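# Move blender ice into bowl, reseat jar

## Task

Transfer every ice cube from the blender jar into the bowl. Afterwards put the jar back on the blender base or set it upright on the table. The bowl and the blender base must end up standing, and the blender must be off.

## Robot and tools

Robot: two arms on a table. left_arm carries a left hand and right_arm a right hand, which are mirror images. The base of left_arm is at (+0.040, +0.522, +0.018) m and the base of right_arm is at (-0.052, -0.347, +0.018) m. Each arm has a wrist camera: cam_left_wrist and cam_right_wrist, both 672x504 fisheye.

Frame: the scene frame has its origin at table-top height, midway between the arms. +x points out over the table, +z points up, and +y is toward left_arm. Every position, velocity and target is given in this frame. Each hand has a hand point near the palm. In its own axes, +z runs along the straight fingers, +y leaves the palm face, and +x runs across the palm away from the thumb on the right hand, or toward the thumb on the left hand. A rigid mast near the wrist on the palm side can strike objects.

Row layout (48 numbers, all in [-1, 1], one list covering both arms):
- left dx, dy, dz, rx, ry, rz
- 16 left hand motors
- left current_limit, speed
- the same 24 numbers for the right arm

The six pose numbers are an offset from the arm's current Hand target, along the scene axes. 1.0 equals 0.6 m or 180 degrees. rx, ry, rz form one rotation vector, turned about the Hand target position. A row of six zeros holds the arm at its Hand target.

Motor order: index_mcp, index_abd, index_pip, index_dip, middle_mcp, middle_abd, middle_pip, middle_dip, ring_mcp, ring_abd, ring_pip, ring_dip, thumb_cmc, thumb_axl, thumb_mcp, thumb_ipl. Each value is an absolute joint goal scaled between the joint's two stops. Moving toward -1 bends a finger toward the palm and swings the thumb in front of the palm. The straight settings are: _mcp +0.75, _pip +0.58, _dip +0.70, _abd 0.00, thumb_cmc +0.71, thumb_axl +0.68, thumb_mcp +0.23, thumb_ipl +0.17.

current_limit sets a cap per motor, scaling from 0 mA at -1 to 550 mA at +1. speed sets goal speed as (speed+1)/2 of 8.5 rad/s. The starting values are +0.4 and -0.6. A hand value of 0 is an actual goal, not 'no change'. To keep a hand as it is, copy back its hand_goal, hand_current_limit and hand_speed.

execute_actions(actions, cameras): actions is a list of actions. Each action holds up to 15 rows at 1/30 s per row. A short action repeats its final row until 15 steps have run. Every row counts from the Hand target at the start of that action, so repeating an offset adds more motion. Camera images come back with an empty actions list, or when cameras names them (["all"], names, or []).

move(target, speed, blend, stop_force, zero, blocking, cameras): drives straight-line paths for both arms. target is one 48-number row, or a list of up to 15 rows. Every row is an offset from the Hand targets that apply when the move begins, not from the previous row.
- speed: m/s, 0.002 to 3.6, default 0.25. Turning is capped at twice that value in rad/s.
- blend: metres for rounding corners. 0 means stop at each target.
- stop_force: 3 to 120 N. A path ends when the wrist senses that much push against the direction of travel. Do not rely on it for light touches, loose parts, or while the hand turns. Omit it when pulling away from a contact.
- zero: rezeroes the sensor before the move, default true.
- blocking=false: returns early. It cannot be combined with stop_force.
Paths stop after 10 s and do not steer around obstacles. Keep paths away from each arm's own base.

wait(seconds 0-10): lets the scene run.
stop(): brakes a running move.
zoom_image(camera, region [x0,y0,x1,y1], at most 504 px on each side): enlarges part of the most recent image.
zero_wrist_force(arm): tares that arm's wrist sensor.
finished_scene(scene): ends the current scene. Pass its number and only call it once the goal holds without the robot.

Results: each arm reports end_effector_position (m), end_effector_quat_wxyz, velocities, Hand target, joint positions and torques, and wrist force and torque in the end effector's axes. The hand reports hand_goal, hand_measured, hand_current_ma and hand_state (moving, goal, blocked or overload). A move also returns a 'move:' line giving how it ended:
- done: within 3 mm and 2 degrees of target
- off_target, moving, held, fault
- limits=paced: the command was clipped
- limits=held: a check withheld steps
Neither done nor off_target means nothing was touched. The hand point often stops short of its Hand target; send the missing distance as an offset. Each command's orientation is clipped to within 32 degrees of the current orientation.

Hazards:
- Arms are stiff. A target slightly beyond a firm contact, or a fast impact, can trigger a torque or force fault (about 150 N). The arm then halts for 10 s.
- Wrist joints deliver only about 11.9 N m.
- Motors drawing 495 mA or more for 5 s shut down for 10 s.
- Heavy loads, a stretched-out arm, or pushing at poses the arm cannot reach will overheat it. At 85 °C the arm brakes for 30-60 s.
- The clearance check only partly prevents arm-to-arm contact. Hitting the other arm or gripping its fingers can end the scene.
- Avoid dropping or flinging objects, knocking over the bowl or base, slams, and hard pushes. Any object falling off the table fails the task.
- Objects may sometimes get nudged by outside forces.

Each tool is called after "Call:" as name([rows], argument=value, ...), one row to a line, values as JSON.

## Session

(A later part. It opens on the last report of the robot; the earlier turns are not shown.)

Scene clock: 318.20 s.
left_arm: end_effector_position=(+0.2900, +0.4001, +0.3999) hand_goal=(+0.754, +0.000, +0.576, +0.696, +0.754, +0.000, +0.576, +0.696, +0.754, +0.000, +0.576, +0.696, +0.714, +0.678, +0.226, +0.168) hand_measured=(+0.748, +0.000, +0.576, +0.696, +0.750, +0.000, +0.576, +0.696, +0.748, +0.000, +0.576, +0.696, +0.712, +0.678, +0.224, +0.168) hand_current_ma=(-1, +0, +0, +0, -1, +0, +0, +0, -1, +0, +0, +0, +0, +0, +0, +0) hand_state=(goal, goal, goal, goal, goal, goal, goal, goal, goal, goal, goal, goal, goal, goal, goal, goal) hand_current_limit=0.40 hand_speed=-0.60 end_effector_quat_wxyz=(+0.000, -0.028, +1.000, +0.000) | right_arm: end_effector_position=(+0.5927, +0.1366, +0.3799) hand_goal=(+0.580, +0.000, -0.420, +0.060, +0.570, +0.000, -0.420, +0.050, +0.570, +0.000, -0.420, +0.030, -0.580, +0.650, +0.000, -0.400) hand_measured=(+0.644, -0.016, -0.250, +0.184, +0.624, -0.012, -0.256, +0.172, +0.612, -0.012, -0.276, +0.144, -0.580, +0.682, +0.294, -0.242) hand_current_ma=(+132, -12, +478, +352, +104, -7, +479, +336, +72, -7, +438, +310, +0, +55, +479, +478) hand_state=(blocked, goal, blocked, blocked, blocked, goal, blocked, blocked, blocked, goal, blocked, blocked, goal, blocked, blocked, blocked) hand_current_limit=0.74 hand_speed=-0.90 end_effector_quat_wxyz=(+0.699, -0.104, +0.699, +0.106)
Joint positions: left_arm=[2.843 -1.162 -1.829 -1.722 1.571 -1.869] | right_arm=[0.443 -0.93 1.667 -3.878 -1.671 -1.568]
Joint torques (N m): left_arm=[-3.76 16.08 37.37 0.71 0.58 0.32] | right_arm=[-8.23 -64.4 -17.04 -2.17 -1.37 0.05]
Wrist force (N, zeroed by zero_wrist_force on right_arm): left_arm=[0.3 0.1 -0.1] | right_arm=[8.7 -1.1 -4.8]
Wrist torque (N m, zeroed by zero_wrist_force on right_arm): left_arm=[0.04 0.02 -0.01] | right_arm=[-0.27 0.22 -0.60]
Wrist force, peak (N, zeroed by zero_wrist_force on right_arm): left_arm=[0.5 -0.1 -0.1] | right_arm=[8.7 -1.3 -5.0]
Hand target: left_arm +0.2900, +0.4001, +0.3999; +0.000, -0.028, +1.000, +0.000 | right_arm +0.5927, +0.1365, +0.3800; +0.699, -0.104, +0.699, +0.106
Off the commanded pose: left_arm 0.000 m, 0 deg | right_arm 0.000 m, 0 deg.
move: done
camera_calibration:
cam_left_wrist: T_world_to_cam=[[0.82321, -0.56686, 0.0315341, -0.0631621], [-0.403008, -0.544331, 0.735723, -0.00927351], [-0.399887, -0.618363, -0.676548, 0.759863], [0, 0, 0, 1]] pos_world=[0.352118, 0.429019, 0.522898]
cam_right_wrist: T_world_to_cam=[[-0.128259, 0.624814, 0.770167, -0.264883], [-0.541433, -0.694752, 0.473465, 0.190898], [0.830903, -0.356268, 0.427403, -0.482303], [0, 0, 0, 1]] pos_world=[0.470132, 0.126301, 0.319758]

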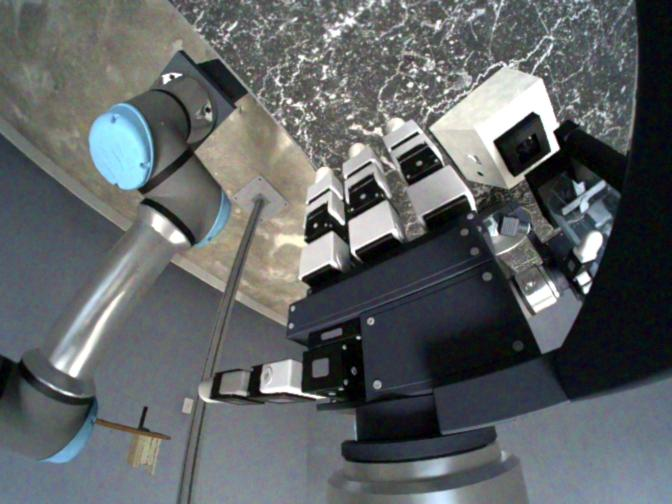

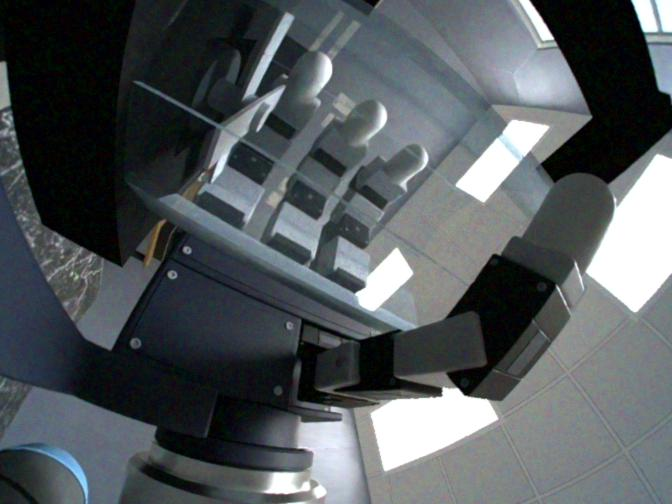

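Call:
move(target=[0,0,0,0,0,0,0.754,0,0.576,0.696,0.754,0,0.576,0.696,0.754,0,0.576,0.696,0.714,0.678,0.226,0.168,0.4,-0.6,0,0,-0.1583,0,0,0,0.58,0,-0.42,0.06,0.57,0,-0.42,0.05,0.57,0,-0.42,0.03,-0.58,0.65,0.0,-0.4,0.74,-0.9], speed=0.1, cameras=["all"])

Call:
zoom_image(camera="cam_left_wrist", region=[400, 0, 672, 272])

Scene clock: 322.13 s.
left_arm: end_effector_position=(+0.2900, +0.4001, +0.3999) hand_goal=(+0.754, +0.000, +0.576, +0.696, +0.754, +0.000, +0.576, +0.696, +0.754, +0.000, +0.576, +0.696, +0.714, +0.678, +0.226, +0.168) hand_measured=(+0.748, +0.000, +0.576, +0.696, +0.750, +0.000, +0.576, +0.696, +0.748, +0.000, +0.576, +0.696, +0.712, +0.678, +0.224, +0.168) hand_current_ma=(-1, +0, +0, +0, -1, +0, +0, +0, -1, +0, +0, +0, +0, +0, +0, +0) hand_state=(goal, goal, goal, goal, goal, goal, goal, goal, goal, goal, goal, goal, goal, goal, goal, goal) hand_current_limit=0.40 hand_speed=-0.60 end_effector_quat_wxyz=(+0.000, -0.028, +1.000, +0.000) | right_arm: end_effector_position=(+0.5927, +0.1365, +0.2850) hand_goal=(+0.580, +0.000, -0.420, +0.060, +0.570, +0.000, -0.420, +0.050, +0.570, +0.000, -0.420, +0.030, -0.580, +0.650, +0.000, -0.400) hand_measured=(+0.644, -0.016, -0.250, +0.184, +0.624, -0.012, -0.256, +0.170, +0.612, -0.012, -0.276, +0.144, -0.580, +0.682, +0.294, -0.242) hand_current_ma=(+132, -12, +479, +352, +104, -7, +478, +334, +72, -7, +438, +310, +0, +55, +479, +479) hand_state=(blocked, goal, blocked, blocked, blocked, goal, blocked, blocked, blocked, goal, blocked, blocked, goal, blocked, blocked, blocked) hand_current_limit=0.74 hand_speed=-0.90 end_effector_quat_wxyz=(+0.699, -0.104, +0.699, +0.106)
Joint positions: left_arm=[2.843 -1.162 -1.829 -1.722 1.571 -1.869] | right_arm=[0.443 -0.764 1.684 -4.061 -1.671 -1.569]
Joint torques (N m): left_arm=[-2.56 15.25 38.01 0.68 -0.29 1.01] | right_arm=[-6.7 -57.37 -26.92 -2.87 -0.68 0.51]
Wrist force (N, zeroed by zero_wrist_force on right_arm): left_arm=[0.2 0.2 0.0] | right_arm=[8.5 -1.6 -5.0]
Wrist torque (N m, zeroed by zero_wrist_force on right_arm): left_arm=[0.04 0.04 -0.02] | right_arm=[-0.32 0.24 -0.59]
Wrist force, peak (N, zeroed by zero_wrist_force on right_arm): left_arm=[0.4 0.2 0.2] | right_arm=[10.7 -1.5 -4.9]
Hand target: left_arm +0.2900, +0.4001, +0.3999; +0.000, -0.028, +1.000, +0.000 | right_arm +0.5927, +0.1365, +0.2850; +0.699, -0.104, +0.699, +0.106
Off the commanded pose: left_arm 0.000 m, 0 deg | right_arm 0.000 m, 0 deg.
move: done
camera_calibration:
cam_left_wrist: T_world_to_cam=[[0.82321, -0.56686, 0.0315341, -0.0631621], [-0.403008, -0.544331, 0.735723, -0.00927351], [-0.399887, -0.618363, -0.676548, 0.759863], [0, 0, 0, 1]] pos_world=[0.352118, 0.429019, 0.522898]
cam_right_wrist: T_world_to_cam=[[-0.128284, 0.625021, 0.769994, -0.191694], [-0.541584, -0.694567, 0.473565, 0.23584], [0.830801, -0.356266, 0.427604, -0.441858], [0, 0, 0, 1]] pos_world=[0.470232, 0.1262, 0.224858]

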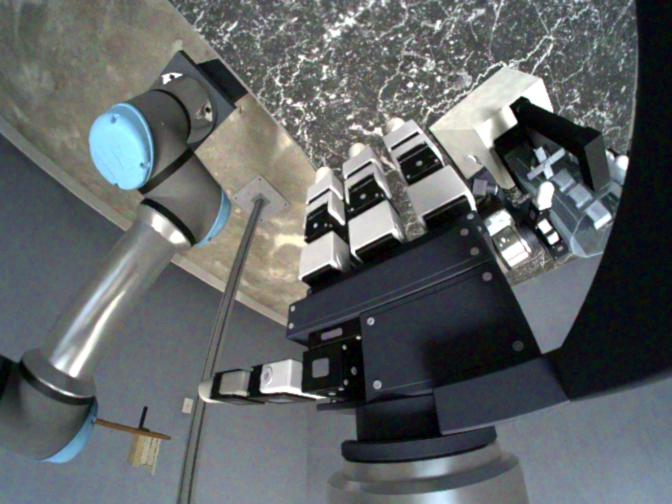

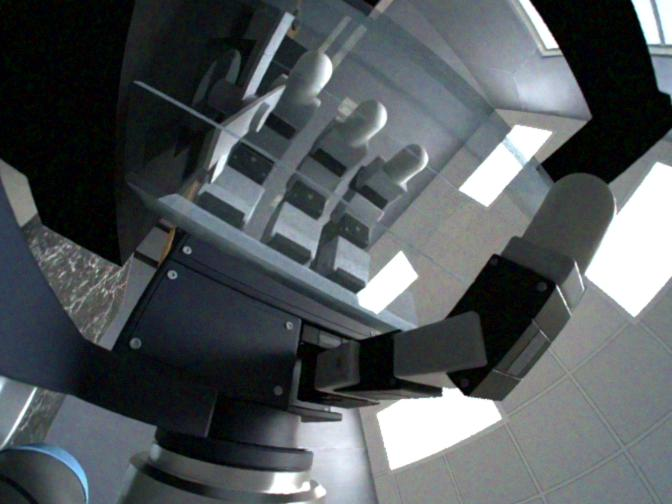

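Scaled by 1.853 from the camera's 672x504 image, which has a finer 960x720 frame.

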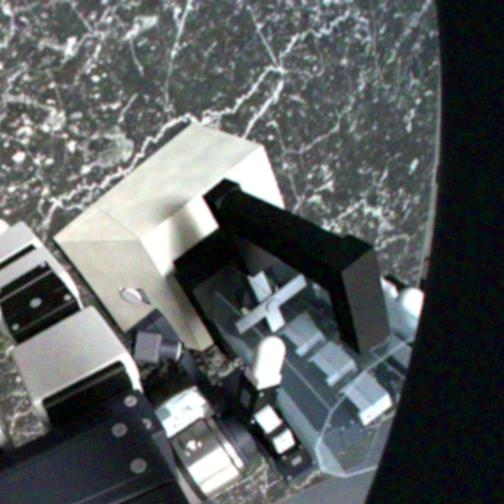

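Call:
move(target=[0,0,0,0,0,0,0.754,0,0.576,0.696,0.754,0,0.576,0.696,0.754,0,0.576,0.696,0.714,0.678,0.226,0.168,0.4,-0.6,0,0,-0.045,0,0,0,0.58,0,-0.42,0.06,0.57,0,-0.42,0.05,0.57,0,-0.42,0.03,-0.58,0.65,0.0,-0.4,0.74,-0.9], speed=0.015, stop_force=7, cameras=["all"])

Call:
zoom_image(camera="cam_left_wrist", region=[400, 0, 672, 272])

Scene clock: 325.70 s.
left_arm: end_effector_position=(+0.2900, +0.4001, +0.3999) hand_goal=(+0.754, +0.000, +0.576, +0.696, +0.754, +0.000, +0.576, +0.696, +0.754, +0.000, +0.576, +0.696, +0.714, +0.678, +0.226, +0.168) hand_measured=(+0.748, +0.000, +0.576, +0.696, +0.750, +0.000, +0.576, +0.696, +0.748, +0.000, +0.576, +0.696, +0.712, +0.678, +0.224, +0.168) hand_current_ma=(-1, +0, +0, +0, -1, +0, +0, +0, -1, +0, +0, +0, +0, +0, +0, +0) hand_state=(goal, goal, goal, goal, goal, goal, goal, goal, goal, goal, goal, goal, goal, goal, goal, goal) hand_current_limit=0.40 hand_speed=-0.60 end_effector_quat_wxyz=(+0.000, -0.028, +1.000, +0.000) | right_arm: end_effector_position=(+0.5927, +0.1365, +0.2740) hand_goal=(+0.580, +0.000, -0.420, +0.060, +0.570, +0.000, -0.420, +0.050, +0.570, +0.000, -0.420, +0.030, -0.580, +0.650, +0.000, -0.400) hand_measured=(+0.644, -0.016, -0.250, +0.184, +0.624, -0.012, -0.256, +0.170, +0.612, -0.012, -0.276, +0.144, -0.580, +0.682, +0.294, -0.242) hand_current_ma=(+134, -12, +478, +351, +106, -7, +478, +332, +72, -7, +438, +309, +0, +55, +479, +478) hand_state=(blocked, goal, blocked, blocked, blocked, goal, blocked, blocked, blocked, goal, blocked, blocked, goal, blocked, blocked, blocked) hand_current_limit=0.74 hand_speed=-0.90 end_effector_quat_wxyz=(+0.699, -0.104, +0.699, +0.106)
Joint positions: left_arm=[2.843 -1.162 -1.829 -1.722 1.571 -1.869] | right_arm=[0.443 -0.743 1.682 -4.081 -1.671 -1.569]
Joint torques (N m): left_arm=[-1.8 14.78 37.51 0.68 -1.4 1.05] | right_arm=[-7.49 -68.1 -7.91 -4.25 0.89 0.78]
Wrist force (N, zeroed by zero_wrist_force on right_arm): left_arm=[0.1 -0.3 0.0] | right_arm=[11.3 4.4 -0.3]
Wrist torque (N m, zeroed by zero_wrist_force on right_arm): left_arm=[-0.03 0.05 -0.01] | right_arm=[0.09 -0.43 0.04]
Wrist force, peak (N, zeroed by zero_wrist_force on right_arm): left_arm=[0.3 0.2 -0.2] | right_arm=[11.4 4.8 -0.6]
Hand target: left_arm +0.2900, +0.4001, +0.3999; +0.000, -0.028, +1.000, +0.000 | right_arm +0.5927, +0.1365, +0.2740; +0.699, -0.104, +0.699, +0.106 (not the last commanded pose)
Off the commanded pose: left_arm 0.000 m, 0 deg | right_arm 0.016 m, 0 deg.
move: contact (right_arm)
camera_calibration:
cam_left_wrist: T_world_to_cam=[[0.82321, -0.56686, 0.0315341, -0.0631621], [-0.403008, -0.544331, 0.735723, -0.00927351], [-0.399887, -0.618363, -0.676548, 0.759863], [0, 0, 0, 1]] pos_world=[0.352118, 0.429019, 0.522898]
cam_right_wrist: T_world_to_cam=[[-0.128319, 0.624977, 0.770025, -0.183222], [-0.541576, -0.694607, 0.473515, 0.241007], [0.830801, -0.356266, 0.427603, -0.437071], [0, 0, 0, 1]] pos_world=[0.470132, 0.1262, 0.213858]

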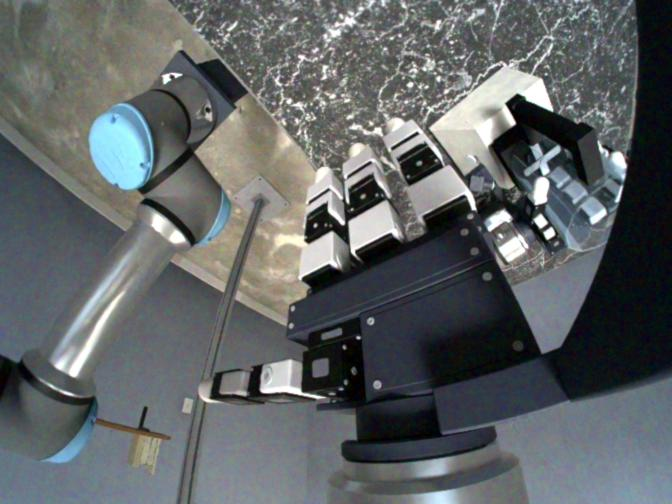

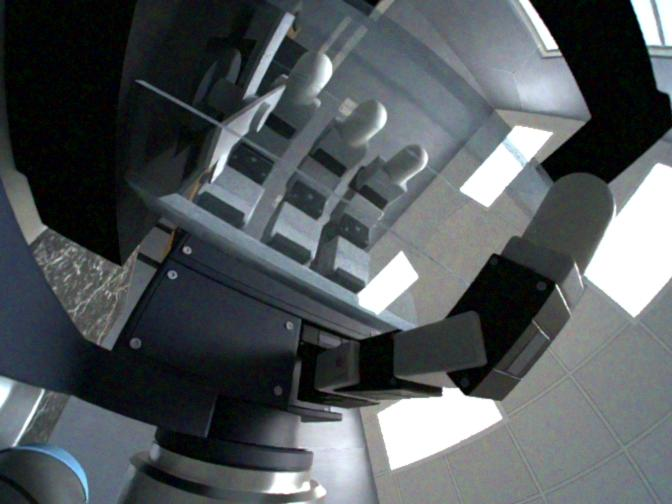

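Scaled by 1.853 from the camera's 672x504 image, which has a finer 960x720 frame.

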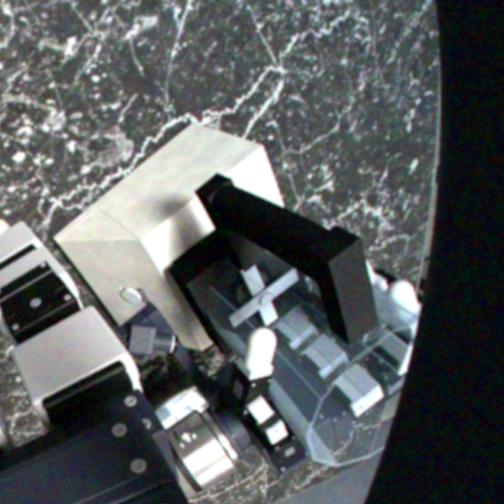

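Call:
move(target=[0,0,0,0,0,0,0.754,0,0.576,0.696,0.754,0,0.576,0.696,0.754,0,0.576,0.696,0.714,0.678,0.226,0.168,0.4,-0.6,0.0022,0.0042,0.0033,0,0,0,0.58,0,-0.42,0.06,0.57,0,-0.42,0.05,0.57,0,-0.42,0.03,-0.58,0.65,0.0,-0.4,0.74,-0.9], speed=0.015)

Scene clock: 329.93 s.
left_arm: end_effector_position=(+0.2900, +0.4001, +0.3999) hand_goal=(+0.754, +0.000, +0.576, +0.696, +0.754, +0.000, +0.576, +0.696, +0.754, +0.000, +0.576, +0.696, +0.714, +0.678, +0.226, +0.168) hand_measured=(+0.748, +0.000, +0.576, +0.696, +0.750, +0.000, +0.576, +0.696, +0.748, +0.000, +0.576, +0.696, +0.712, +0.678, +0.224, +0.168) hand_current_ma=(-1, +0, +0, +0, -1, +0, +0, +0, -1, +0, +0, +0, +0, +0, +0, +0) hand_state=(goal, goal, goal, goal, goal, goal, goal, goal, goal, goal, goal, goal, goal, goal, goal, goal) hand_current_limit=0.40 hand_speed=-0.60 end_effector_quat_wxyz=(+0.000, -0.028, +1.000, +0.000) | right_arm: end_effector_position=(+0.5941, +0.1391, +0.2761) hand_goal=(+0.580, +0.000, -0.420, +0.060, +0.570, +0.000, -0.420, +0.050, +0.570, +0.000, -0.420, +0.030, -0.580, +0.650, +0.000, -0.400) hand_measured=(+0.644, -0.016, -0.250, +0.184, +0.624, -0.012, -0.256, +0.170, +0.612, -0.012, -0.276, +0.144, -0.580, +0.682, +0.294, -0.244) hand_current_ma=(+134, -12, +478, +351, +106, -7, +478, +332, +72, -7, +438, +309, +0, +55, +478, +479) hand_state=(blocked, goal, blocked, blocked, blocked, goal, blocked, blocked, blocked, goal, blocked, blocked, goal, blocked, blocked, blocked) hand_current_limit=0.74 hand_speed=-0.90 end_effector_quat_wxyz=(+0.699, -0.104, +0.699, +0.106)
Joint positions: left_arm=[2.843 -1.162 -1.829 -1.722 1.571 -1.869] | right_arm=[0.446 -0.743 1.674 -4.072 -1.675 -1.569]
Joint torques (N m): left_arm=[-1.14 15.46 37.86 0.74 -1.39 1.15] | right_arm=[7.1 -65.97 -18.09 -3.3 -0.51 0.69]
Wrist force (N, zeroed by zero_wrist_force on right_arm): left_arm=[0.2 0.1 -0.1] | right_arm=[8.6 -1.5 -4.8]
Wrist torque (N m, zeroed by zero_wrist_force on right_arm): left_arm=[0.04 0.03 -0.01] | right_arm=[-0.33 0.23 -0.57]
Wrist force, peak (N, zeroed by zero_wrist_force on right_arm): left_arm=[0.4 0.2 0.1] | right_arm=[12.8 0.9 -5.0]
Hand target: left_arm +0.2900, +0.4001, +0.3999; +0.000, -0.028, +1.000, +0.000 | right_arm +0.5940, +0.1390, +0.2760; +0.699, -0.104, +0.699, +0.106
Off the commanded pose: left_arm 0.000 m, 0 deg | right_arm 0.000 m, 0 deg.
move: done

Call:
move(target=[0,0,0,0,0,0,0.754,0,0.576,0.696,0.754,0,0.576,0.696,0.754,0,0.576,0.696,0.714,0.678,0.226,0.168,0.4,-0.6,0,0,-0.03,0,0,0,0.58,0,-0.42,0.06,0.57,0,-0.42,0.05,0.57,0,-0.42,0.03,-0.58,0.65,0.0,-0.4,0.74,-0.9], speed=0.015, stop_force=7)

Scene clock: 332.67 s.
left_arm: end_effector_position=(+0.2900, +0.4001, +0.3999) hand_goal=(+0.754, +0.000, +0.576, +0.696, +0.754, +0.000, +0.576, +0.696, +0.754, +0.000, +0.576, +0.696, +0.714, +0.678, +0.226, +0.168) hand_measured=(+0.748, +0.000, +0.576, +0.696, +0.750, +0.000, +0.576, +0.696, +0.748, +0.000, +0.576, +0.696, +0.712, +0.678, +0.224, +0.168) hand_current_ma=(-1, +0, +0, +0, -1, +0, +0, +0, -1, +0, +0, +0, +0, +0, +0, +0) hand_state=(goal, goal, goal, goal, goal, goal, goal, goal, goal, goal, goal, goal, goal, goal, goal, goal) hand_current_limit=0.40 hand_speed=-0.60 end_effector_quat_wxyz=(+0.000, -0.028, +1.000, +0.000) | right_arm: end_effector_position=(+0.5940, +0.1390, +0.2690) hand_goal=(+0.580, +0.000, -0.420, +0.060, +0.570, +0.000, -0.420, +0.050, +0.570, +0.000, -0.420, +0.030, -0.580, +0.650, +0.000, -0.400) hand_measured=(+0.644, -0.016, -0.250, +0.184, +0.624, -0.012, -0.256, +0.170, +0.612, -0.012, -0.276, +0.144, -0.580, +0.682, +0.294, -0.244) hand_current_ma=(+134, -12, +478, +351, +106, -7, +478, +330, +72, -8, +438, +305, +0, +55, +478, +479) hand_state=(blocked, goal, blocked, blocked, blocked, goal, blocked, blocked, blocked, goal, blocked, blocked, goal, blocked, blocked, blocked) hand_current_limit=0.74 hand_speed=-0.90 end_effector_quat_wxyz=(+0.699, -0.104, +0.699, +0.106)
Joint positions: left_arm=[2.843 -1.162 -1.829 -1.722 1.571 -1.869] | right_arm=[0.446 -0.73 1.673 -4.084 -1.675 -1.569]
Joint torques (N m): left_arm=[-0.37 14.93 36.73 0.63 -1.34 1] | right_arm=[-4.18 -68.53 -10.2 -4.16 1.56 0.92]
Wrist force (N, zeroed by zero_wrist_force on right_arm): left_arm=[0.1 -0.1 0.0] | right_arm=[11.3 -6.6 -6.6]
Wrist torque (N m, zeroed by zero_wrist_force on right_arm): left_arm=[0.00 0.04 -0.02] | right_arm=[-0.27 0.29 -0.92]
Wrist force, peak (N, zeroed by zero_wrist_force on right_arm): left_arm=[0.4 -0.1 0.0] | right_arm=[11.3 -6.5 -7.4]
Hand target: left_arm +0.2900, +0.4001, +0.3999; +0.000, -0.028, +1.000, +0.000 | right_arm +0.5940, +0.1390, +0.2690; +0.699, -0.104, +0.699, +0.106 (not the last commanded pose)
Off the commanded pose: left_arm 0.000 m, 0 deg | right_arm 0.011 m, 0 deg.
move: contact (right_arm)

Call:
move(target=[0,0,0,0,0,0,0.754,0,0.576,0.696,0.754,0,0.576,0.696,0.754,0,0.576,0.696,0.714,0.678,0.226,0.168,0.4,-0.6,0,-0.0027,0,0,0,0,0.58,0,-0.42,0.06,0.57,0,-0.42,0.05,0.57,0,-0.42,0.03,-0.58,0.65,0.0,-0.4,0.74,-0.9], speed=0.01)

Scene clock: 336.03 s.
left_arm: end_effector_position=(+0.2900, +0.4001, +0.3999) hand_goal=(+0.754, +0.000, +0.576, +0.696, +0.754, +0.000, +0.576, +0.696, +0.754, +0.000, +0.576, +0.696, +0.714, +0.678, +0.226, +0.168) hand_measured=(+0.748, +0.000, +0.576, +0.696, +0.750, +0.000, +0.576, +0.696, +0.748, +0.000, +0.576, +0.696, +0.712, +0.678, +0.224, +0.168) hand_current_ma=(-1, +0, +0, +0, -1, +0, +0, +0, -1, +0, +0, +0, +0, +0, +0, +0) hand_state=(goal, goal, goal, goal, goal, goal, goal, goal, goal, goal, goal, goal, goal, goal, goal, goal) hand_current_limit=0.40 hand_speed=-0.60 end_effector_quat_wxyz=(+0.000, -0.028, +1.000, +0.000) | right_arm: end_effector_position=(+0.5940, +0.1374, +0.2690) hand_goal=(+0.580, +0.000, -0.420, +0.060, +0.570, +0.000, -0.420, +0.050, +0.570, +0.000, -0.420, +0.030, -0.580, +0.650, +0.000, -0.400) hand_measured=(+0.644, -0.016, -0.250, +0.184, +0.624, -0.012, -0.256, +0.170, +0.612, -0.012, -0.276, +0.144, -0.580, +0.682, +0.294, -0.244) hand_current_ma=(+134, -12, +478, +351, +106, -7, +479, +330, +72, -8, +438, +305, +0, +55, +478, +478) hand_state=(blocked, goal, blocked, blocked, blocked, goal, blocked, blocked, blocked, goal, blocked, blocked, goal, blocked, blocked, blocked) hand_current_limit=0.74 hand_speed=-0.90 end_effector_quat_wxyz=(+0.699, -0.104, +0.699, +0.106)
Joint positions: left_arm=[2.843 -1.162 -1.829 -1.722 1.571 -1.869] | right_arm=[0.444 -0.731 1.676 -4.086 -1.672 -1.569]
Joint torques (N m): left_arm=[0.29 14.87 37.32 0.89 -1.32 0.95] | right_arm=[-5.93 -65.16 -11.56 -4.31 0.9 0.76]
Wrist force (N, zeroed by zero_wrist_force on right_arm): left_arm=[0.0 0.0 0.0] | right_arm=[8.5 -0.5 -4.6]
Wrist torque (N m, zeroed by zero_wrist_force on right_arm): left_arm=[0.02 0.06 -0.03] | right_arm=[-0.23 0.18 -0.47]
Wrist force, peak (N, zeroed by zero_wrist_force on right_arm): left_arm=[0.4 0.0 -0.1] | right_arm=[11.5 -6.5 -7.0]
Hand target: left_arm +0.2900, +0.4001, +0.3999; +0.000, -0.028, +1.000, +0.000 | right_arm +0.5940, +0.1374, +0.2690; +0.699, -0.104, +0.699, +0.106
Off the commanded pose: left_arm 0.000 m, 0 deg | right_arm 0.000 m, 0 deg.
move: done

Call:
move(target=[0,0,0,0,0,0,0.754,0,0.576,0.696,0.754,0,0.576,0.696,0.754,0,0.576,0.696,0.714,0.678,0.226,0.168,0.4,-0.6,0,0,-0.0183,0,0,0,0.58,0,-0.42,0.06,0.57,0,-0.42,0.05,0.57,0,-0.42,0.03,-0.58,0.65,0.0,-0.4,0.74,-0.9], speed=0.012, stop_force=7)

Scene clock: 338.63 s.
left_arm: end_effector_position=(+0.2900, +0.4001, +0.3999) hand_goal=(+0.754, +0.000, +0.576, +0.696, +0.754, +0.000, +0.576, +0.696, +0.754, +0.000, +0.576, +0.696, +0.714, +0.678, +0.226, +0.168) hand_measured=(+0.748, +0.000, +0.576, +0.696, +0.750, +0.000, +0.576, +0.696, +0.748, +0.000, +0.576, +0.696, +0.712, +0.678, +0.224, +0.168) hand_current_ma=(-1, +0, +0, +0, -1, +0, +0, +0, -1, +0, +0, +0, +0, +0, +0, +0) hand_state=(goal, goal, goal, goal, goal, goal, goal, goal, goal, goal, goal, goal, goal, goal, goal, goal) hand_current_limit=0.40 hand_speed=-0.60 end_effector_quat_wxyz=(+0.000, -0.028, +1.000, +0.000) | right_arm: end_effector_position=(+0.5941, +0.1374, +0.2616) hand_goal=(+0.580, +0.000, -0.420, +0.060, +0.570, +0.000, -0.420, +0.050, +0.570, +0.000, -0.420, +0.030, -0.580, +0.650, +0.000, -0.400) hand_measured=(+0.644, -0.016, -0.250, +0.184, +0.624, -0.012, -0.256, +0.168, +0.612, -0.012, -0.276, +0.142, -0.578, +0.680, +0.294, -0.244) hand_current_ma=(+134, -12, +478, +350, +106, -7, +478, +326, +72, -8, +438, +301, +0, +53, +478, +478) hand_state=(blocked, goal, blocked, blocked, blocked, goal, blocked, blocked, blocked, goal, blocked, blocked, goal, blocked, blocked, blocked) hand_current_limit=0.74 hand_speed=-0.90 end_effector_quat_wxyz=(+0.699, -0.104, +0.699, +0.106)
Joint positions: left_arm=[2.843 -1.162 -1.829 -1.722 1.571 -1.869] | right_arm=[0.444 -0.717 1.674 -4.099 -1.672 -1.569]
Joint torques (N m): left_arm=[0.35 14.85 37.57 0.71 -1.43 0.96] | right_arm=[10.38 -64.69 -5.39 -2.74 0.67 0.64]
Wrist force (N, zeroed by zero_wrist_force on right_arm): left_arm=[0.0 0.0 -0.3] | right_arm=[5.8 -0.3 -3.5]
Wrist torque (N m, zeroed by zero_wrist_force on right_arm): left_arm=[0.04 0.05 -0.03] | right_arm=[-0.27 0.09 -0.35]
Wrist force, peak (N, zeroed by zero_wrist_force on right_arm): left_arm=[0.3 0.0 -0.3] | right_arm=[8.9 -0.4 -4.9]
Hand target: left_arm +0.2900, +0.4001, +0.3999; +0.000, -0.028, +1.000, +0.000 | right_arm +0.5940, +0.1374, +0.2616; +0.699, -0.104, +0.699, +0.106 (not the last commanded pose)
Off the commanded pose: left_arm 0.000 m, 0 deg | right_arm 0.004 m, 0 deg.
move: contact (right_arm)

Call:
move(target=[0,0,0,0,0,0,0.754,0,0.576,0.696,0.754,0,0.576,0.696,0.754,0,0.576,0.696,0.714,0.678,0.226,0.168,0.4,-0.6,0,0,-0.008,0,0,0,0.58,0,-0.42,0.06,0.57,0,-0.42,0.05,0.57,0,-0.42,0.03,-0.58,0.65,0.0,-0.4,0.74,-0.9], speed=0.008, stop_force=12, cameras=["all"])

Call:
zoom_image(camera="cam_left_wrist", region=[400, 0, 672, 272])

Scene clock: 341.07 s.
left_arm: end_effector_position=(+0.2900, +0.4001, +0.3999) hand_goal=(+0.754, +0.000, +0.576, +0.696, +0.754, +0.000, +0.576, +0.696, +0.754, +0.000, +0.576, +0.696, +0.714, +0.678, +0.226, +0.168) hand_measured=(+0.748, +0.000, +0.576, +0.696, +0.750, +0.000, +0.576, +0.696, +0.748, +0.000, +0.576, +0.696, +0.712, +0.678, +0.224, +0.168) hand_current_ma=(-1, +0, +0, +0, -1, +0, +0, +0, -1, +0, +0, +0, +0, +0, +0, +0) hand_state=(goal, goal, goal, goal, goal, goal, goal, goal, goal, goal, goal, goal, goal, goal, goal, goal) hand_current_limit=0.40 hand_speed=-0.60 end_effector_quat_wxyz=(+0.000, -0.028, +1.000, +0.000) | right_arm: end_effector_position=(+0.5940, +0.1374, +0.2612) hand_goal=(+0.580, +0.000, -0.420, +0.060, +0.570, +0.000, -0.420, +0.050, +0.570, +0.000, -0.420, +0.030, -0.580, +0.650, +0.000, -0.400) hand_measured=(+0.644, -0.016, -0.250, +0.184, +0.624, -0.012, -0.256, +0.168, +0.612, -0.012, -0.276, +0.142, -0.576, +0.680, +0.294, -0.244) hand_current_ma=(+136, -12, +479, +347, +106, -7, +478, +324, +72, -8, +438, +299, +1, +52, +478, +478) hand_state=(blocked, goal, blocked, blocked, blocked, goal, blocked, blocked, blocked, goal, blocked, blocked, goal, blocked, blocked, blocked) hand_current_limit=0.74 hand_speed=-0.90 end_effector_quat_wxyz=(+0.699, -0.104, +0.699, +0.106)
Joint positions: left_arm=[2.843 -1.162 -1.829 -1.722 1.571 -1.869] | right_arm=[0.444 -0.716 1.674 -4.1 -1.672 -1.569]
Joint torques (N m): left_arm=[0.78 15.07 36.97 0.8 -1.3 0.88] | right_arm=[11.69 -59.56 -3.78 0.45 1.59 0.48]
Wrist force (N, zeroed by zero_wrist_force on right_arm): left_arm=[0.2 0.0 -0.2] | right_arm=[-1.5 -2.4 -3.0]
Wrist torque (N m, zeroed by zero_wrist_force on right_arm): left_arm=[0.03 0.04 -0.01] | right_arm=[-0.27 0.13 -0.41]
Wrist force, peak (N, zeroed by zero_wrist_force on right_arm): left_arm=[0.4 0.0 0.2] | right_arm=[-9.7 -6.8 -2.5]
Hand target: left_arm +0.2900, +0.4001, +0.3999; +0.000, -0.028, +1.000, +0.000 | right_arm +0.5940, +0.1374, +0.2611; +0.699, -0.104, +0.699, +0.106 (not the last commanded pose)
Off the commanded pose: left_arm 0.000 m, 0 deg | right_arm 0.004 m, 0 deg.
move: contact (right_arm)
camera_calibration:
cam_left_wrist: T_world_to_cam=[[0.823211, -0.566859, 0.0315327, -0.0631621], [-0.403006, -0.544332, 0.735723, -0.00927363], [-0.399887, -0.618363, -0.676548, 0.759863], [0, 0, 0, 1]] pos_world=[0.352118, 0.429019, 0.522898]
cam_right_wrist: T_world_to_cam=[[-0.128722, 0.624769, 0.770126, -0.173411], [-0.541931, -0.694689, 0.472989, 0.248775], [0.830507, -0.356471, 0.428003, -0.432188], [0, 0, 0, 1]] pos_world=[0.471432, 0.1271, 0.200858]

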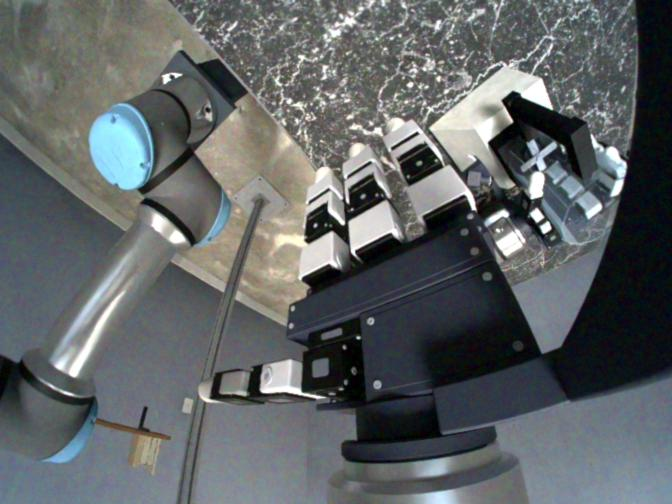

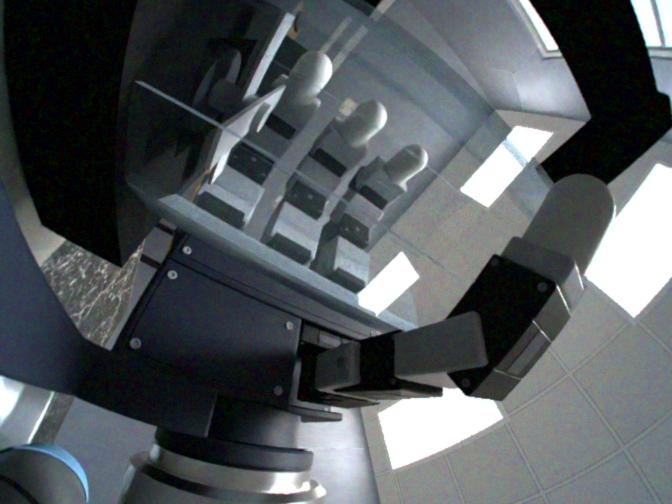

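Scaled by 1.853 from the camera's 672x504 image, which has a finer 960x720 frame.

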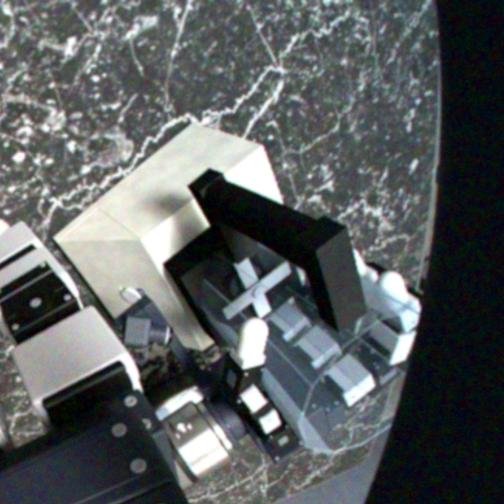

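Call:
move(target=[0,0,0,0,0,0,0.754,0,0.576,0.696,0.754,0,0.576,0.696,0.754,0,0.576,0.696,0.714,0.678,0.226,0.168,0.4,-0.6,0,0,0,0,0,0,0.7,0,0.5,0.6,0.7,0,0.5,0.6,0.7,0,0.5,0.6,-0.543,0.68,0.25,0.168,0.4,-0.88], speed=0.05, cameras=["all"])

Call:
zoom_image(camera="cam_left_wrist", region=[400, 0, 672, 272])

Scene clock: 347.43 s.
left_arm: end_effector_position=(+0.2900, +0.4001, +0.3999) hand_goal=(+0.754, +0.000, +0.576, +0.696, +0.754, +0.000, +0.576, +0.696, +0.754, +0.000, +0.576, +0.696, +0.714, +0.678, +0.226, +0.168) hand_measured=(+0.748, +0.000, +0.576, +0.696, +0.750, +0.000, +0.576, +0.696, +0.748, +0.000, +0.576, +0.696, +0.712, +0.678, +0.224, +0.168) hand_current_ma=(-1, +0, +0, +0, -1, +0, +0, +0, -1, +0, +0, +0, +0, +0, +0, +0) hand_state=(goal, goal, goal, goal, goal, goal, goal, goal, goal, goal, goal, goal, goal, goal, goal, goal) hand_current_limit=0.40 hand_speed=-0.60 end_effector_quat_wxyz=(+0.000, -0.028, +1.000, +0.000) | right_arm: end_effector_position=(+0.5940, +0.1374, +0.2611) hand_goal=(+0.700, +0.000, +0.500, +0.600, +0.700, +0.000, +0.500, +0.600, +0.700, +0.000, +0.500, +0.600, -0.542, +0.680, +0.250, +0.168) hand_measured=(+0.698, -0.008, +0.496, +0.598, +0.698, -0.010, +0.498, +0.598, +0.698, -0.010, +0.496, +0.596, -0.564, +0.682, +0.254, +0.166) hand_current_ma=(-1, -5, -1, -1, -1, -5, -1, -1, -1, -5, -1, -1, -23, +1, +2, -1) hand_state=(goal, goal, goal, goal, goal, goal, goal, goal, goal, goal, goal, goal, blocked, goal, goal, goal) hand_current_limit=0.40 hand_speed=-0.88 end_effector_quat_wxyz=(+0.699, -0.104, +0.699, +0.106)
Joint positions: left_arm=[2.843 -1.162 -1.829 -1.722 1.571 -1.869] | right_arm=[0.444 -0.716 1.674 -4.1 -1.672 -1.569]
Joint torques (N m): left_arm=[3.02 15.68 36.1 0.88 -1.26 1] | right_arm=[10.45 -56.72 -22.83 -1.81 1.11 0.59]
Wrist force (N, zeroed by zero_wrist_force on right_arm): left_arm=[0.1 0.1 -0.1] | right_arm=[0.8 -2.6 -6.2]
Wrist torque (N m, zeroed by zero_wrist_force on right_arm): left_arm=[0.04 0.04 -0.02] | right_arm=[-0.32 0.42 -0.44]
Wrist force, peak (N, zeroed by zero_wrist_force on right_arm): left_arm=[0.3 0.3 -0.1] | right_arm=[0.8 -2.6 -8.0]
Hand target: left_arm +0.2900, +0.4001, +0.3999; +0.000, -0.028, +1.000, +0.000 | right_arm +0.5940, +0.1374, +0.2611; +0.699, -0.104, +0.699, +0.106
Off the commanded pose: left_arm 0.000 m, 0 deg | right_arm 0.000 m, 0 deg.
move: done
camera_calibration:
cam_left_wrist: T_world_to_cam=[[0.823211, -0.566859, 0.0315327, -0.0631621], [-0.403006, -0.544332, 0.735723, -0.00927363], [-0.399887, -0.618363, -0.676548, 0.759863], [0, 0, 0, 1]] pos_world=[0.352118, 0.429019, 0.522898]
cam_right_wrist: T_world_to_cam=[[-0.128688, 0.624813, 0.770096, -0.173427], [-0.541939, -0.694649, 0.473038, 0.248764], [0.830507, -0.356471, 0.428004, -0.432188], [0, 0, 0, 1]] pos_world=[0.471432, 0.1271, 0.200858]

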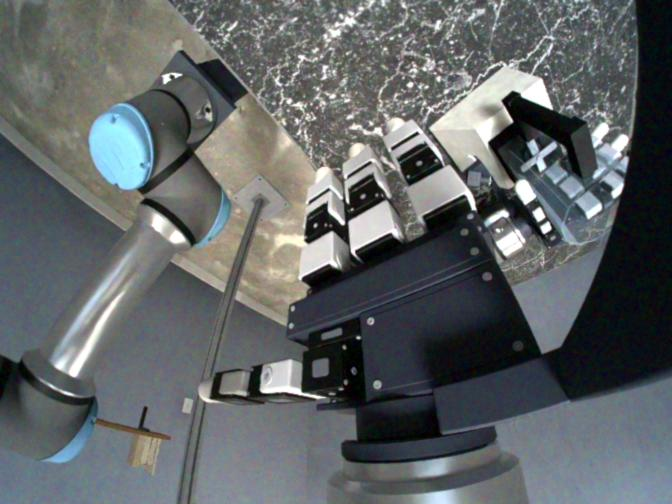

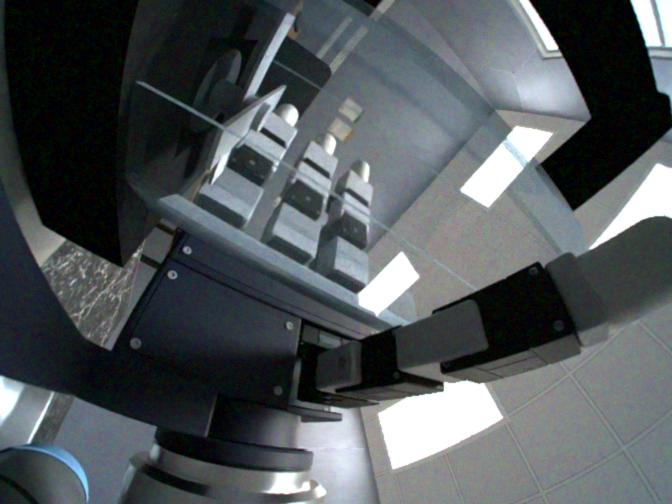

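Scaled by 1.853 from the camera's 672x504 image, which has a finer 960x720 frame.

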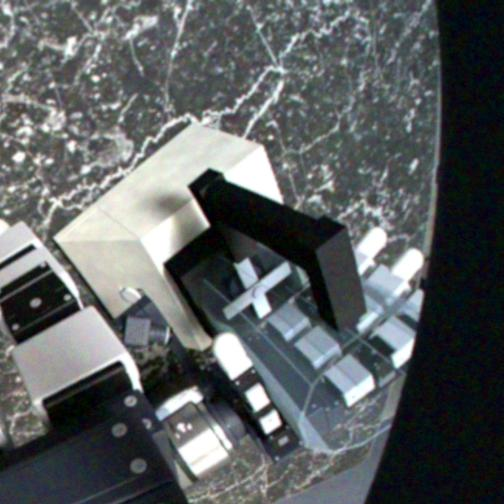

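Call:
move([
  [0,0,0,0,0,0,0.754,0,0.576,0.696,0.754,0,0.576,0.696,0.754,0,0.576,0.696,0.714,0.678,0.226,0.168,0.4,-0.6,-0.0064,-0.002,0,0,0,0,0.7,0,0.5,0.6,0.7,0,0.5,0.6,0.7,0,0.5,0.6,-0.543,0.68,0.25,0.168,0.4,-0.88],
  [0,0,0,0,0,0,0.754,0,0.576,0.696,0.754,0,0.576,0.696,0.754,0,0.576,0.696,0.714,0.678,0.226,0.168,0.4,-0.6,0.0124,-0.0633,0,0,0,0,0.7,0,0.5,0.6,0.7,0,0.5,0.6,0.7,0,0.5,0.6,-0.543,0.68,0.25,0.168,0.4,-0.88],
  [0,0,0,0,0,0,0.754,0,0.576,0.696,0.754,0,0.576,0.696,0.754,0,0.576,0.696,0.714,0.678,0.226,0.168,0.4,-0.6,0.0689,-0.253,0,0,0,0,0.7,0,0.5,0.6,0.7,0,0.5,0.6,0.7,0,0.5,0.6,-0.543,0.68,0.25,0.168,0.4,-0.88],
], speed=[0.015, 0.04, 0.1], blend=[0,0.005,0], cameras=["all"])

Call:
zoom_image(camera="cam_left_wrist", region=[400, 0, 672, 272])

Scene clock: 355.70 s.
left_arm: end_effector_position=(+0.2900, +0.4001, +0.3999) hand_goal=(+0.754, +0.000, +0.576, +0.696, +0.754, +0.000, +0.576, +0.696, +0.754, +0.000, +0.576, +0.696, +0.714, +0.678, +0.226, +0.168) hand_measured=(+0.748, +0.000, +0.576, +0.696, +0.750, +0.000, +0.576, +0.696, +0.748, +0.000, +0.576, +0.696, +0.712, +0.678, +0.224, +0.168) hand_current_ma=(-1, +0, +0, +0, -1, +0, +0, +0, -1, +0, +0, +0, +0, +0, +0, +0) hand_state=(goal, goal, goal, goal, goal, goal, goal, goal, goal, goal, goal, goal, goal, goal, goal, goal) hand_current_limit=0.40 hand_speed=-0.60 end_effector_quat_wxyz=(+0.000, -0.028, +1.000, +0.000) | right_arm: end_effector_position=(+0.6353, -0.0144, +0.2612) hand_goal=(+0.700, +0.000, +0.500, +0.600, +0.700, +0.000, +0.500, +0.600, +0.700, +0.000, +0.500, +0.600, -0.542, +0.680, +0.250, +0.168) hand_measured=(+0.700, -0.008, +0.498, +0.598, +0.698, -0.010, +0.498, +0.598, +0.698, -0.010, +0.498, +0.596, -0.562, +0.682, +0.252, +0.166) hand_current_ma=(+0, -5, -1, -1, +0, -5, -1, -1, +0, -5, -1, -1, -22, +1, +1, -1) hand_state=(goal, goal, goal, goal, goal, goal, goal, goal, goal, goal, goal, goal, blocked, goal, goal, goal) hand_current_limit=0.40 hand_speed=-0.88 end_effector_quat_wxyz=(+0.699, -0.104, +0.699, +0.106)
Joint positions: left_arm=[2.843 -1.162 -1.829 -1.722 1.571 -1.869] | right_arm=[0.144 -0.765 1.795 -4.172 -1.373 -1.569]
Joint torques (N m): left_arm=[4.29 14.6 36.53 0.87 -1.35 1.08] | right_arm=[0.04 -46.09 -22.83 -0.78 0.23 1.07]
Wrist force (N, zeroed by zero_wrist_force on right_arm): left_arm=[0.0 -0.1 -0.1] | right_arm=[0.9 -1.6 -4.7]
Wrist torque (N m, zeroed by zero_wrist_force on right_arm): left_arm=[0.02 0.06 -0.03] | right_arm=[-0.36 0.45 -0.49]
Wrist force, peak (N, zeroed by zero_wrist_force on right_arm): left_arm=[0.3 0.3 -0.2] | right_arm=[1.1 -2.1 -6.6]
Hand target: left_arm +0.2900, +0.4001, +0.3999; +0.000, -0.028, +1.000, +0.000 | right_arm +0.6353, -0.0144, +0.2611; +0.699, -0.104, +0.699, +0.106
Off the commanded pose: left_arm 0.000 m, 0 deg | right_arm 0.000 m, 0 deg.
move: done
camera_calibration:
cam_left_wrist: T_world_to_cam=[[0.823211, -0.566859, 0.0315327, -0.0631621], [-0.403006, -0.544332, 0.735723, -0.00927363], [-0.399887, -0.618363, -0.676548, 0.759863], [0, 0, 0, 1]] pos_world=[0.352118, 0.429019, 0.522898]
cam_right_wrist: T_world_to_cam=[[-0.128596, 0.624844, 0.770086, -0.0733867], [-0.542007, -0.694577, 0.473067, 0.165682], [0.830477, -0.356558, 0.427989, -0.520627], [0, 0, 0, 1]] pos_world=[0.512732, -0.0246996, 0.200958]

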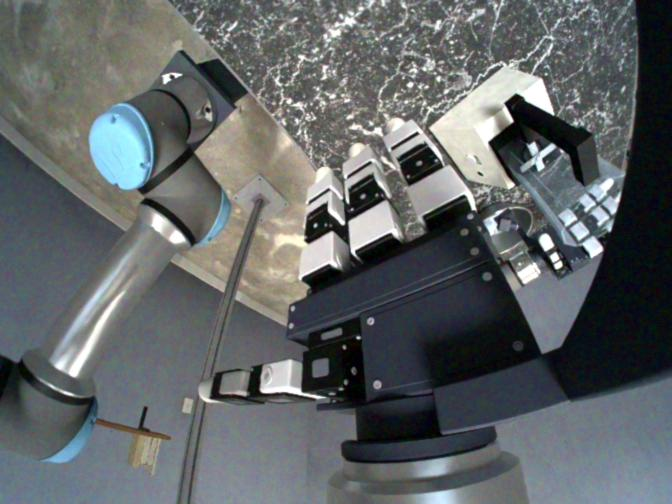

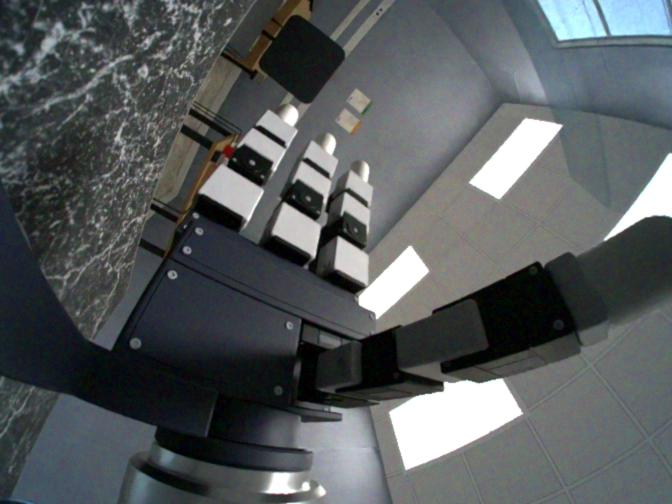

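Scaled by 1.853 from the camera's 672x504 image, which has a finer 960x720 frame.

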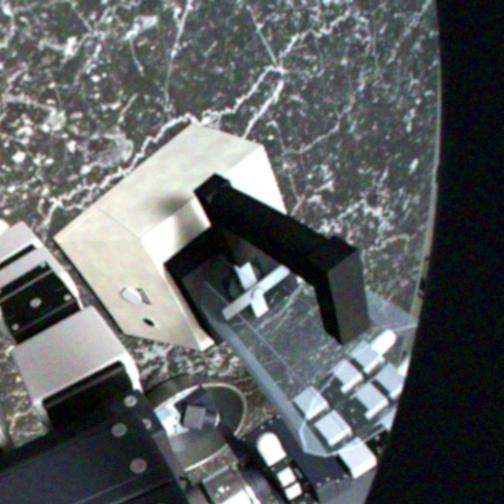

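Call:
zoom_image(camera="cam_left_wrist", region=[470, 60, 630, 180])

Call:
zoom_image(camera="cam_left_wrist", region=[460, 180, 580, 270])

Scaled by 3.150 from the camera's 672x504 image, which has a finer 960x720 frame.

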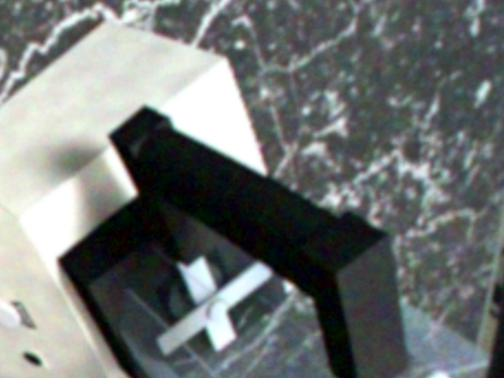

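Scaled by 4.200 from the camera's 672x504 image, which has a finer 960x720 frame.

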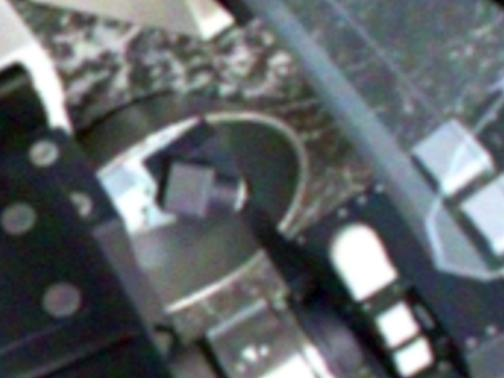

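Call:
move(target=[0.1167,-0.0667,0,0,0,0.32,0.754,0,0.576,0.696,0.754,0,0.576,0.696,0.754,0,0.576,0.696,0.714,0.678,0.226,0.168,0.4,-0.6,0.0,-0.08,0.3167,0,0,0,0.7,0,0.5,0.6,0.7,0,0.5,0.6,0.7,0,0.5,0.6,-0.543,0.68,0.25,0.168,0.4,-0.88], speed=0.2, cameras=["all"])

Call:
zoom_image(camera="cam_left_wrist", region=[200, 0, 500, 220])

Scene clock: 370.50 s.
left_arm: end_effector_position=(+0.3601, +0.3602, +0.3999) hand_goal=(+0.754, +0.000, +0.576, +0.696, +0.754, +0.000, +0.576, +0.696, +0.754, +0.000, +0.576, +0.696, +0.714, +0.678, +0.226, +0.168) hand_measured=(+0.750, +0.000, +0.576, +0.696, +0.750, +0.000, +0.576, +0.696, +0.748, +0.000, +0.576, +0.696, +0.712, +0.678, +0.224, +0.168) hand_current_ma=(-1, +0, +0, +0, -1, +0, +0, +0, -1, +0, +0, +0, +0, +0, +0, +0) hand_state=(goal, goal, goal, goal, goal, goal, goal, goal, goal, goal, goal, goal, goal, goal, goal, goal) hand_current_limit=0.40 hand_speed=-0.60 end_effector_quat_wxyz=(+0.000, -0.506, +0.862, +0.000) | right_arm: end_effector_position=(+0.6353, -0.0625, +0.4513) hand_goal=(+0.700, +0.000, +0.500, +0.600, +0.700, +0.000, +0.500, +0.600, +0.700, +0.000, +0.500, +0.600, -0.542, +0.680, +0.250, +0.168) hand_measured=(+0.700, -0.008, +0.498, +0.598, +0.698, -0.010, +0.498, +0.598, +0.698, -0.010, +0.498, +0.596, -0.562, +0.682, +0.252, +0.166) hand_current_ma=(+0, -5, -1, -1, +0, -5, -1, -1, +0, -5, -1, -1, -20, +1, +1, -1) hand_state=(goal, goal, goal, goal, goal, goal, goal, goal, goal, goal, goal, goal, goal, goal, goal, goal) hand_current_limit=0.40 hand_speed=-0.88 end_effector_quat_wxyz=(+0.699, -0.104, +0.699, +0.106)
Joint positions: left_arm=[2.964 -1.414 -1.653 -1.646 1.571 -2.754] | right_arm=[0.048 -1.132 1.78 -3.79 -1.277 -1.568]
Joint torques (N m): left_arm=[-11.77 26.41 10.64 1.2 1.5 -1.4] | right_arm=[11.44 -27.34 -8.35 -1.73 -1.39 -0.57]
Wrist force (N, zeroed by zero_wrist_force on right_arm): left_arm=[-0.1 0.5 0.4] | right_arm=[1.1 -1.3 -4.7]
Wrist torque (N m, zeroed by zero_wrist_force on right_arm): left_arm=[0.01 0.03 -0.04] | right_arm=[-0.33 0.44 -0.44]
Wrist force, peak (N, zeroed by zero_wrist_force on right_arm): left_arm=[0.7 0.0 -0.1] | right_arm=[0.9 -1.6 -5.2]
Hand target: left_arm +0.3600, +0.3601, +0.3999; +0.000, -0.506, +0.862, +0.000 | right_arm +0.6353, -0.0624, +0.4512; +0.699, -0.104, +0.699, +0.106
Off the commanded pose: left_arm 0.000 m, 0 deg | right_arm 0.000 m, 0 deg.
move: done
camera_calibration:
cam_left_wrist: T_world_to_cam=[[0.919726, 0.391291, 0.0315595, -0.523461], [0.243619, -0.631962, 0.735713, -0.204138], [0.307822, -0.668966, -0.676558, 0.526623], [0, 0, 0, 1]] pos_world=[0.369066, 0.428111, 0.522998]
cam_right_wrist: T_world_to_cam=[[-0.128804, 0.624813, 0.770077, -0.189604], [-0.542114, -0.694604, 0.472903, 0.0425136], [0.830375, -0.356558, 0.428187, -0.619246], [0, 0, 0, 1]] pos_world=[0.512832, -0.0727996, 0.391058]

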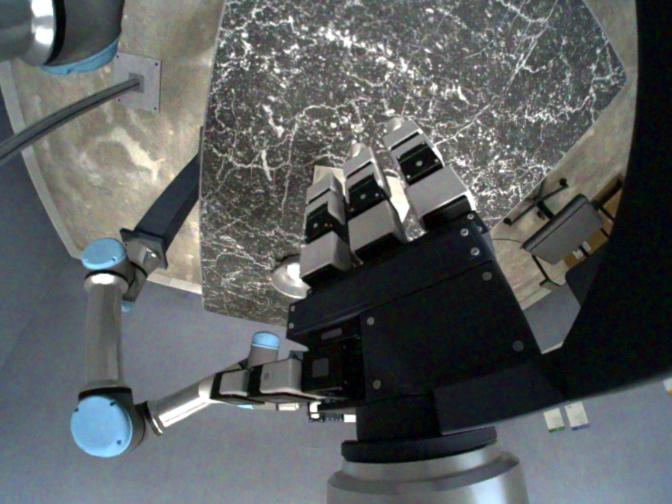

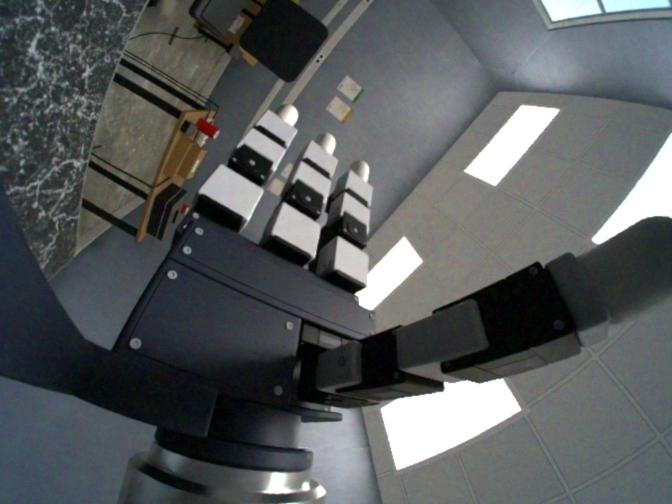

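Scaled by 1.680 from the camera's 672x504 image, which has a finer 960x720 frame.

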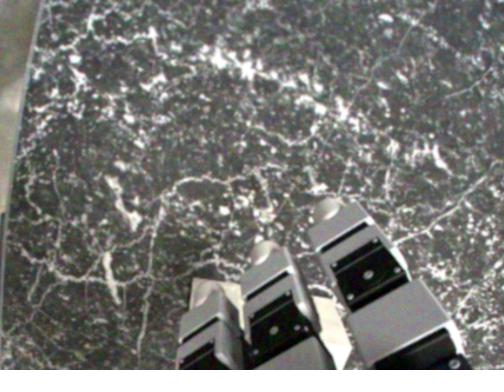

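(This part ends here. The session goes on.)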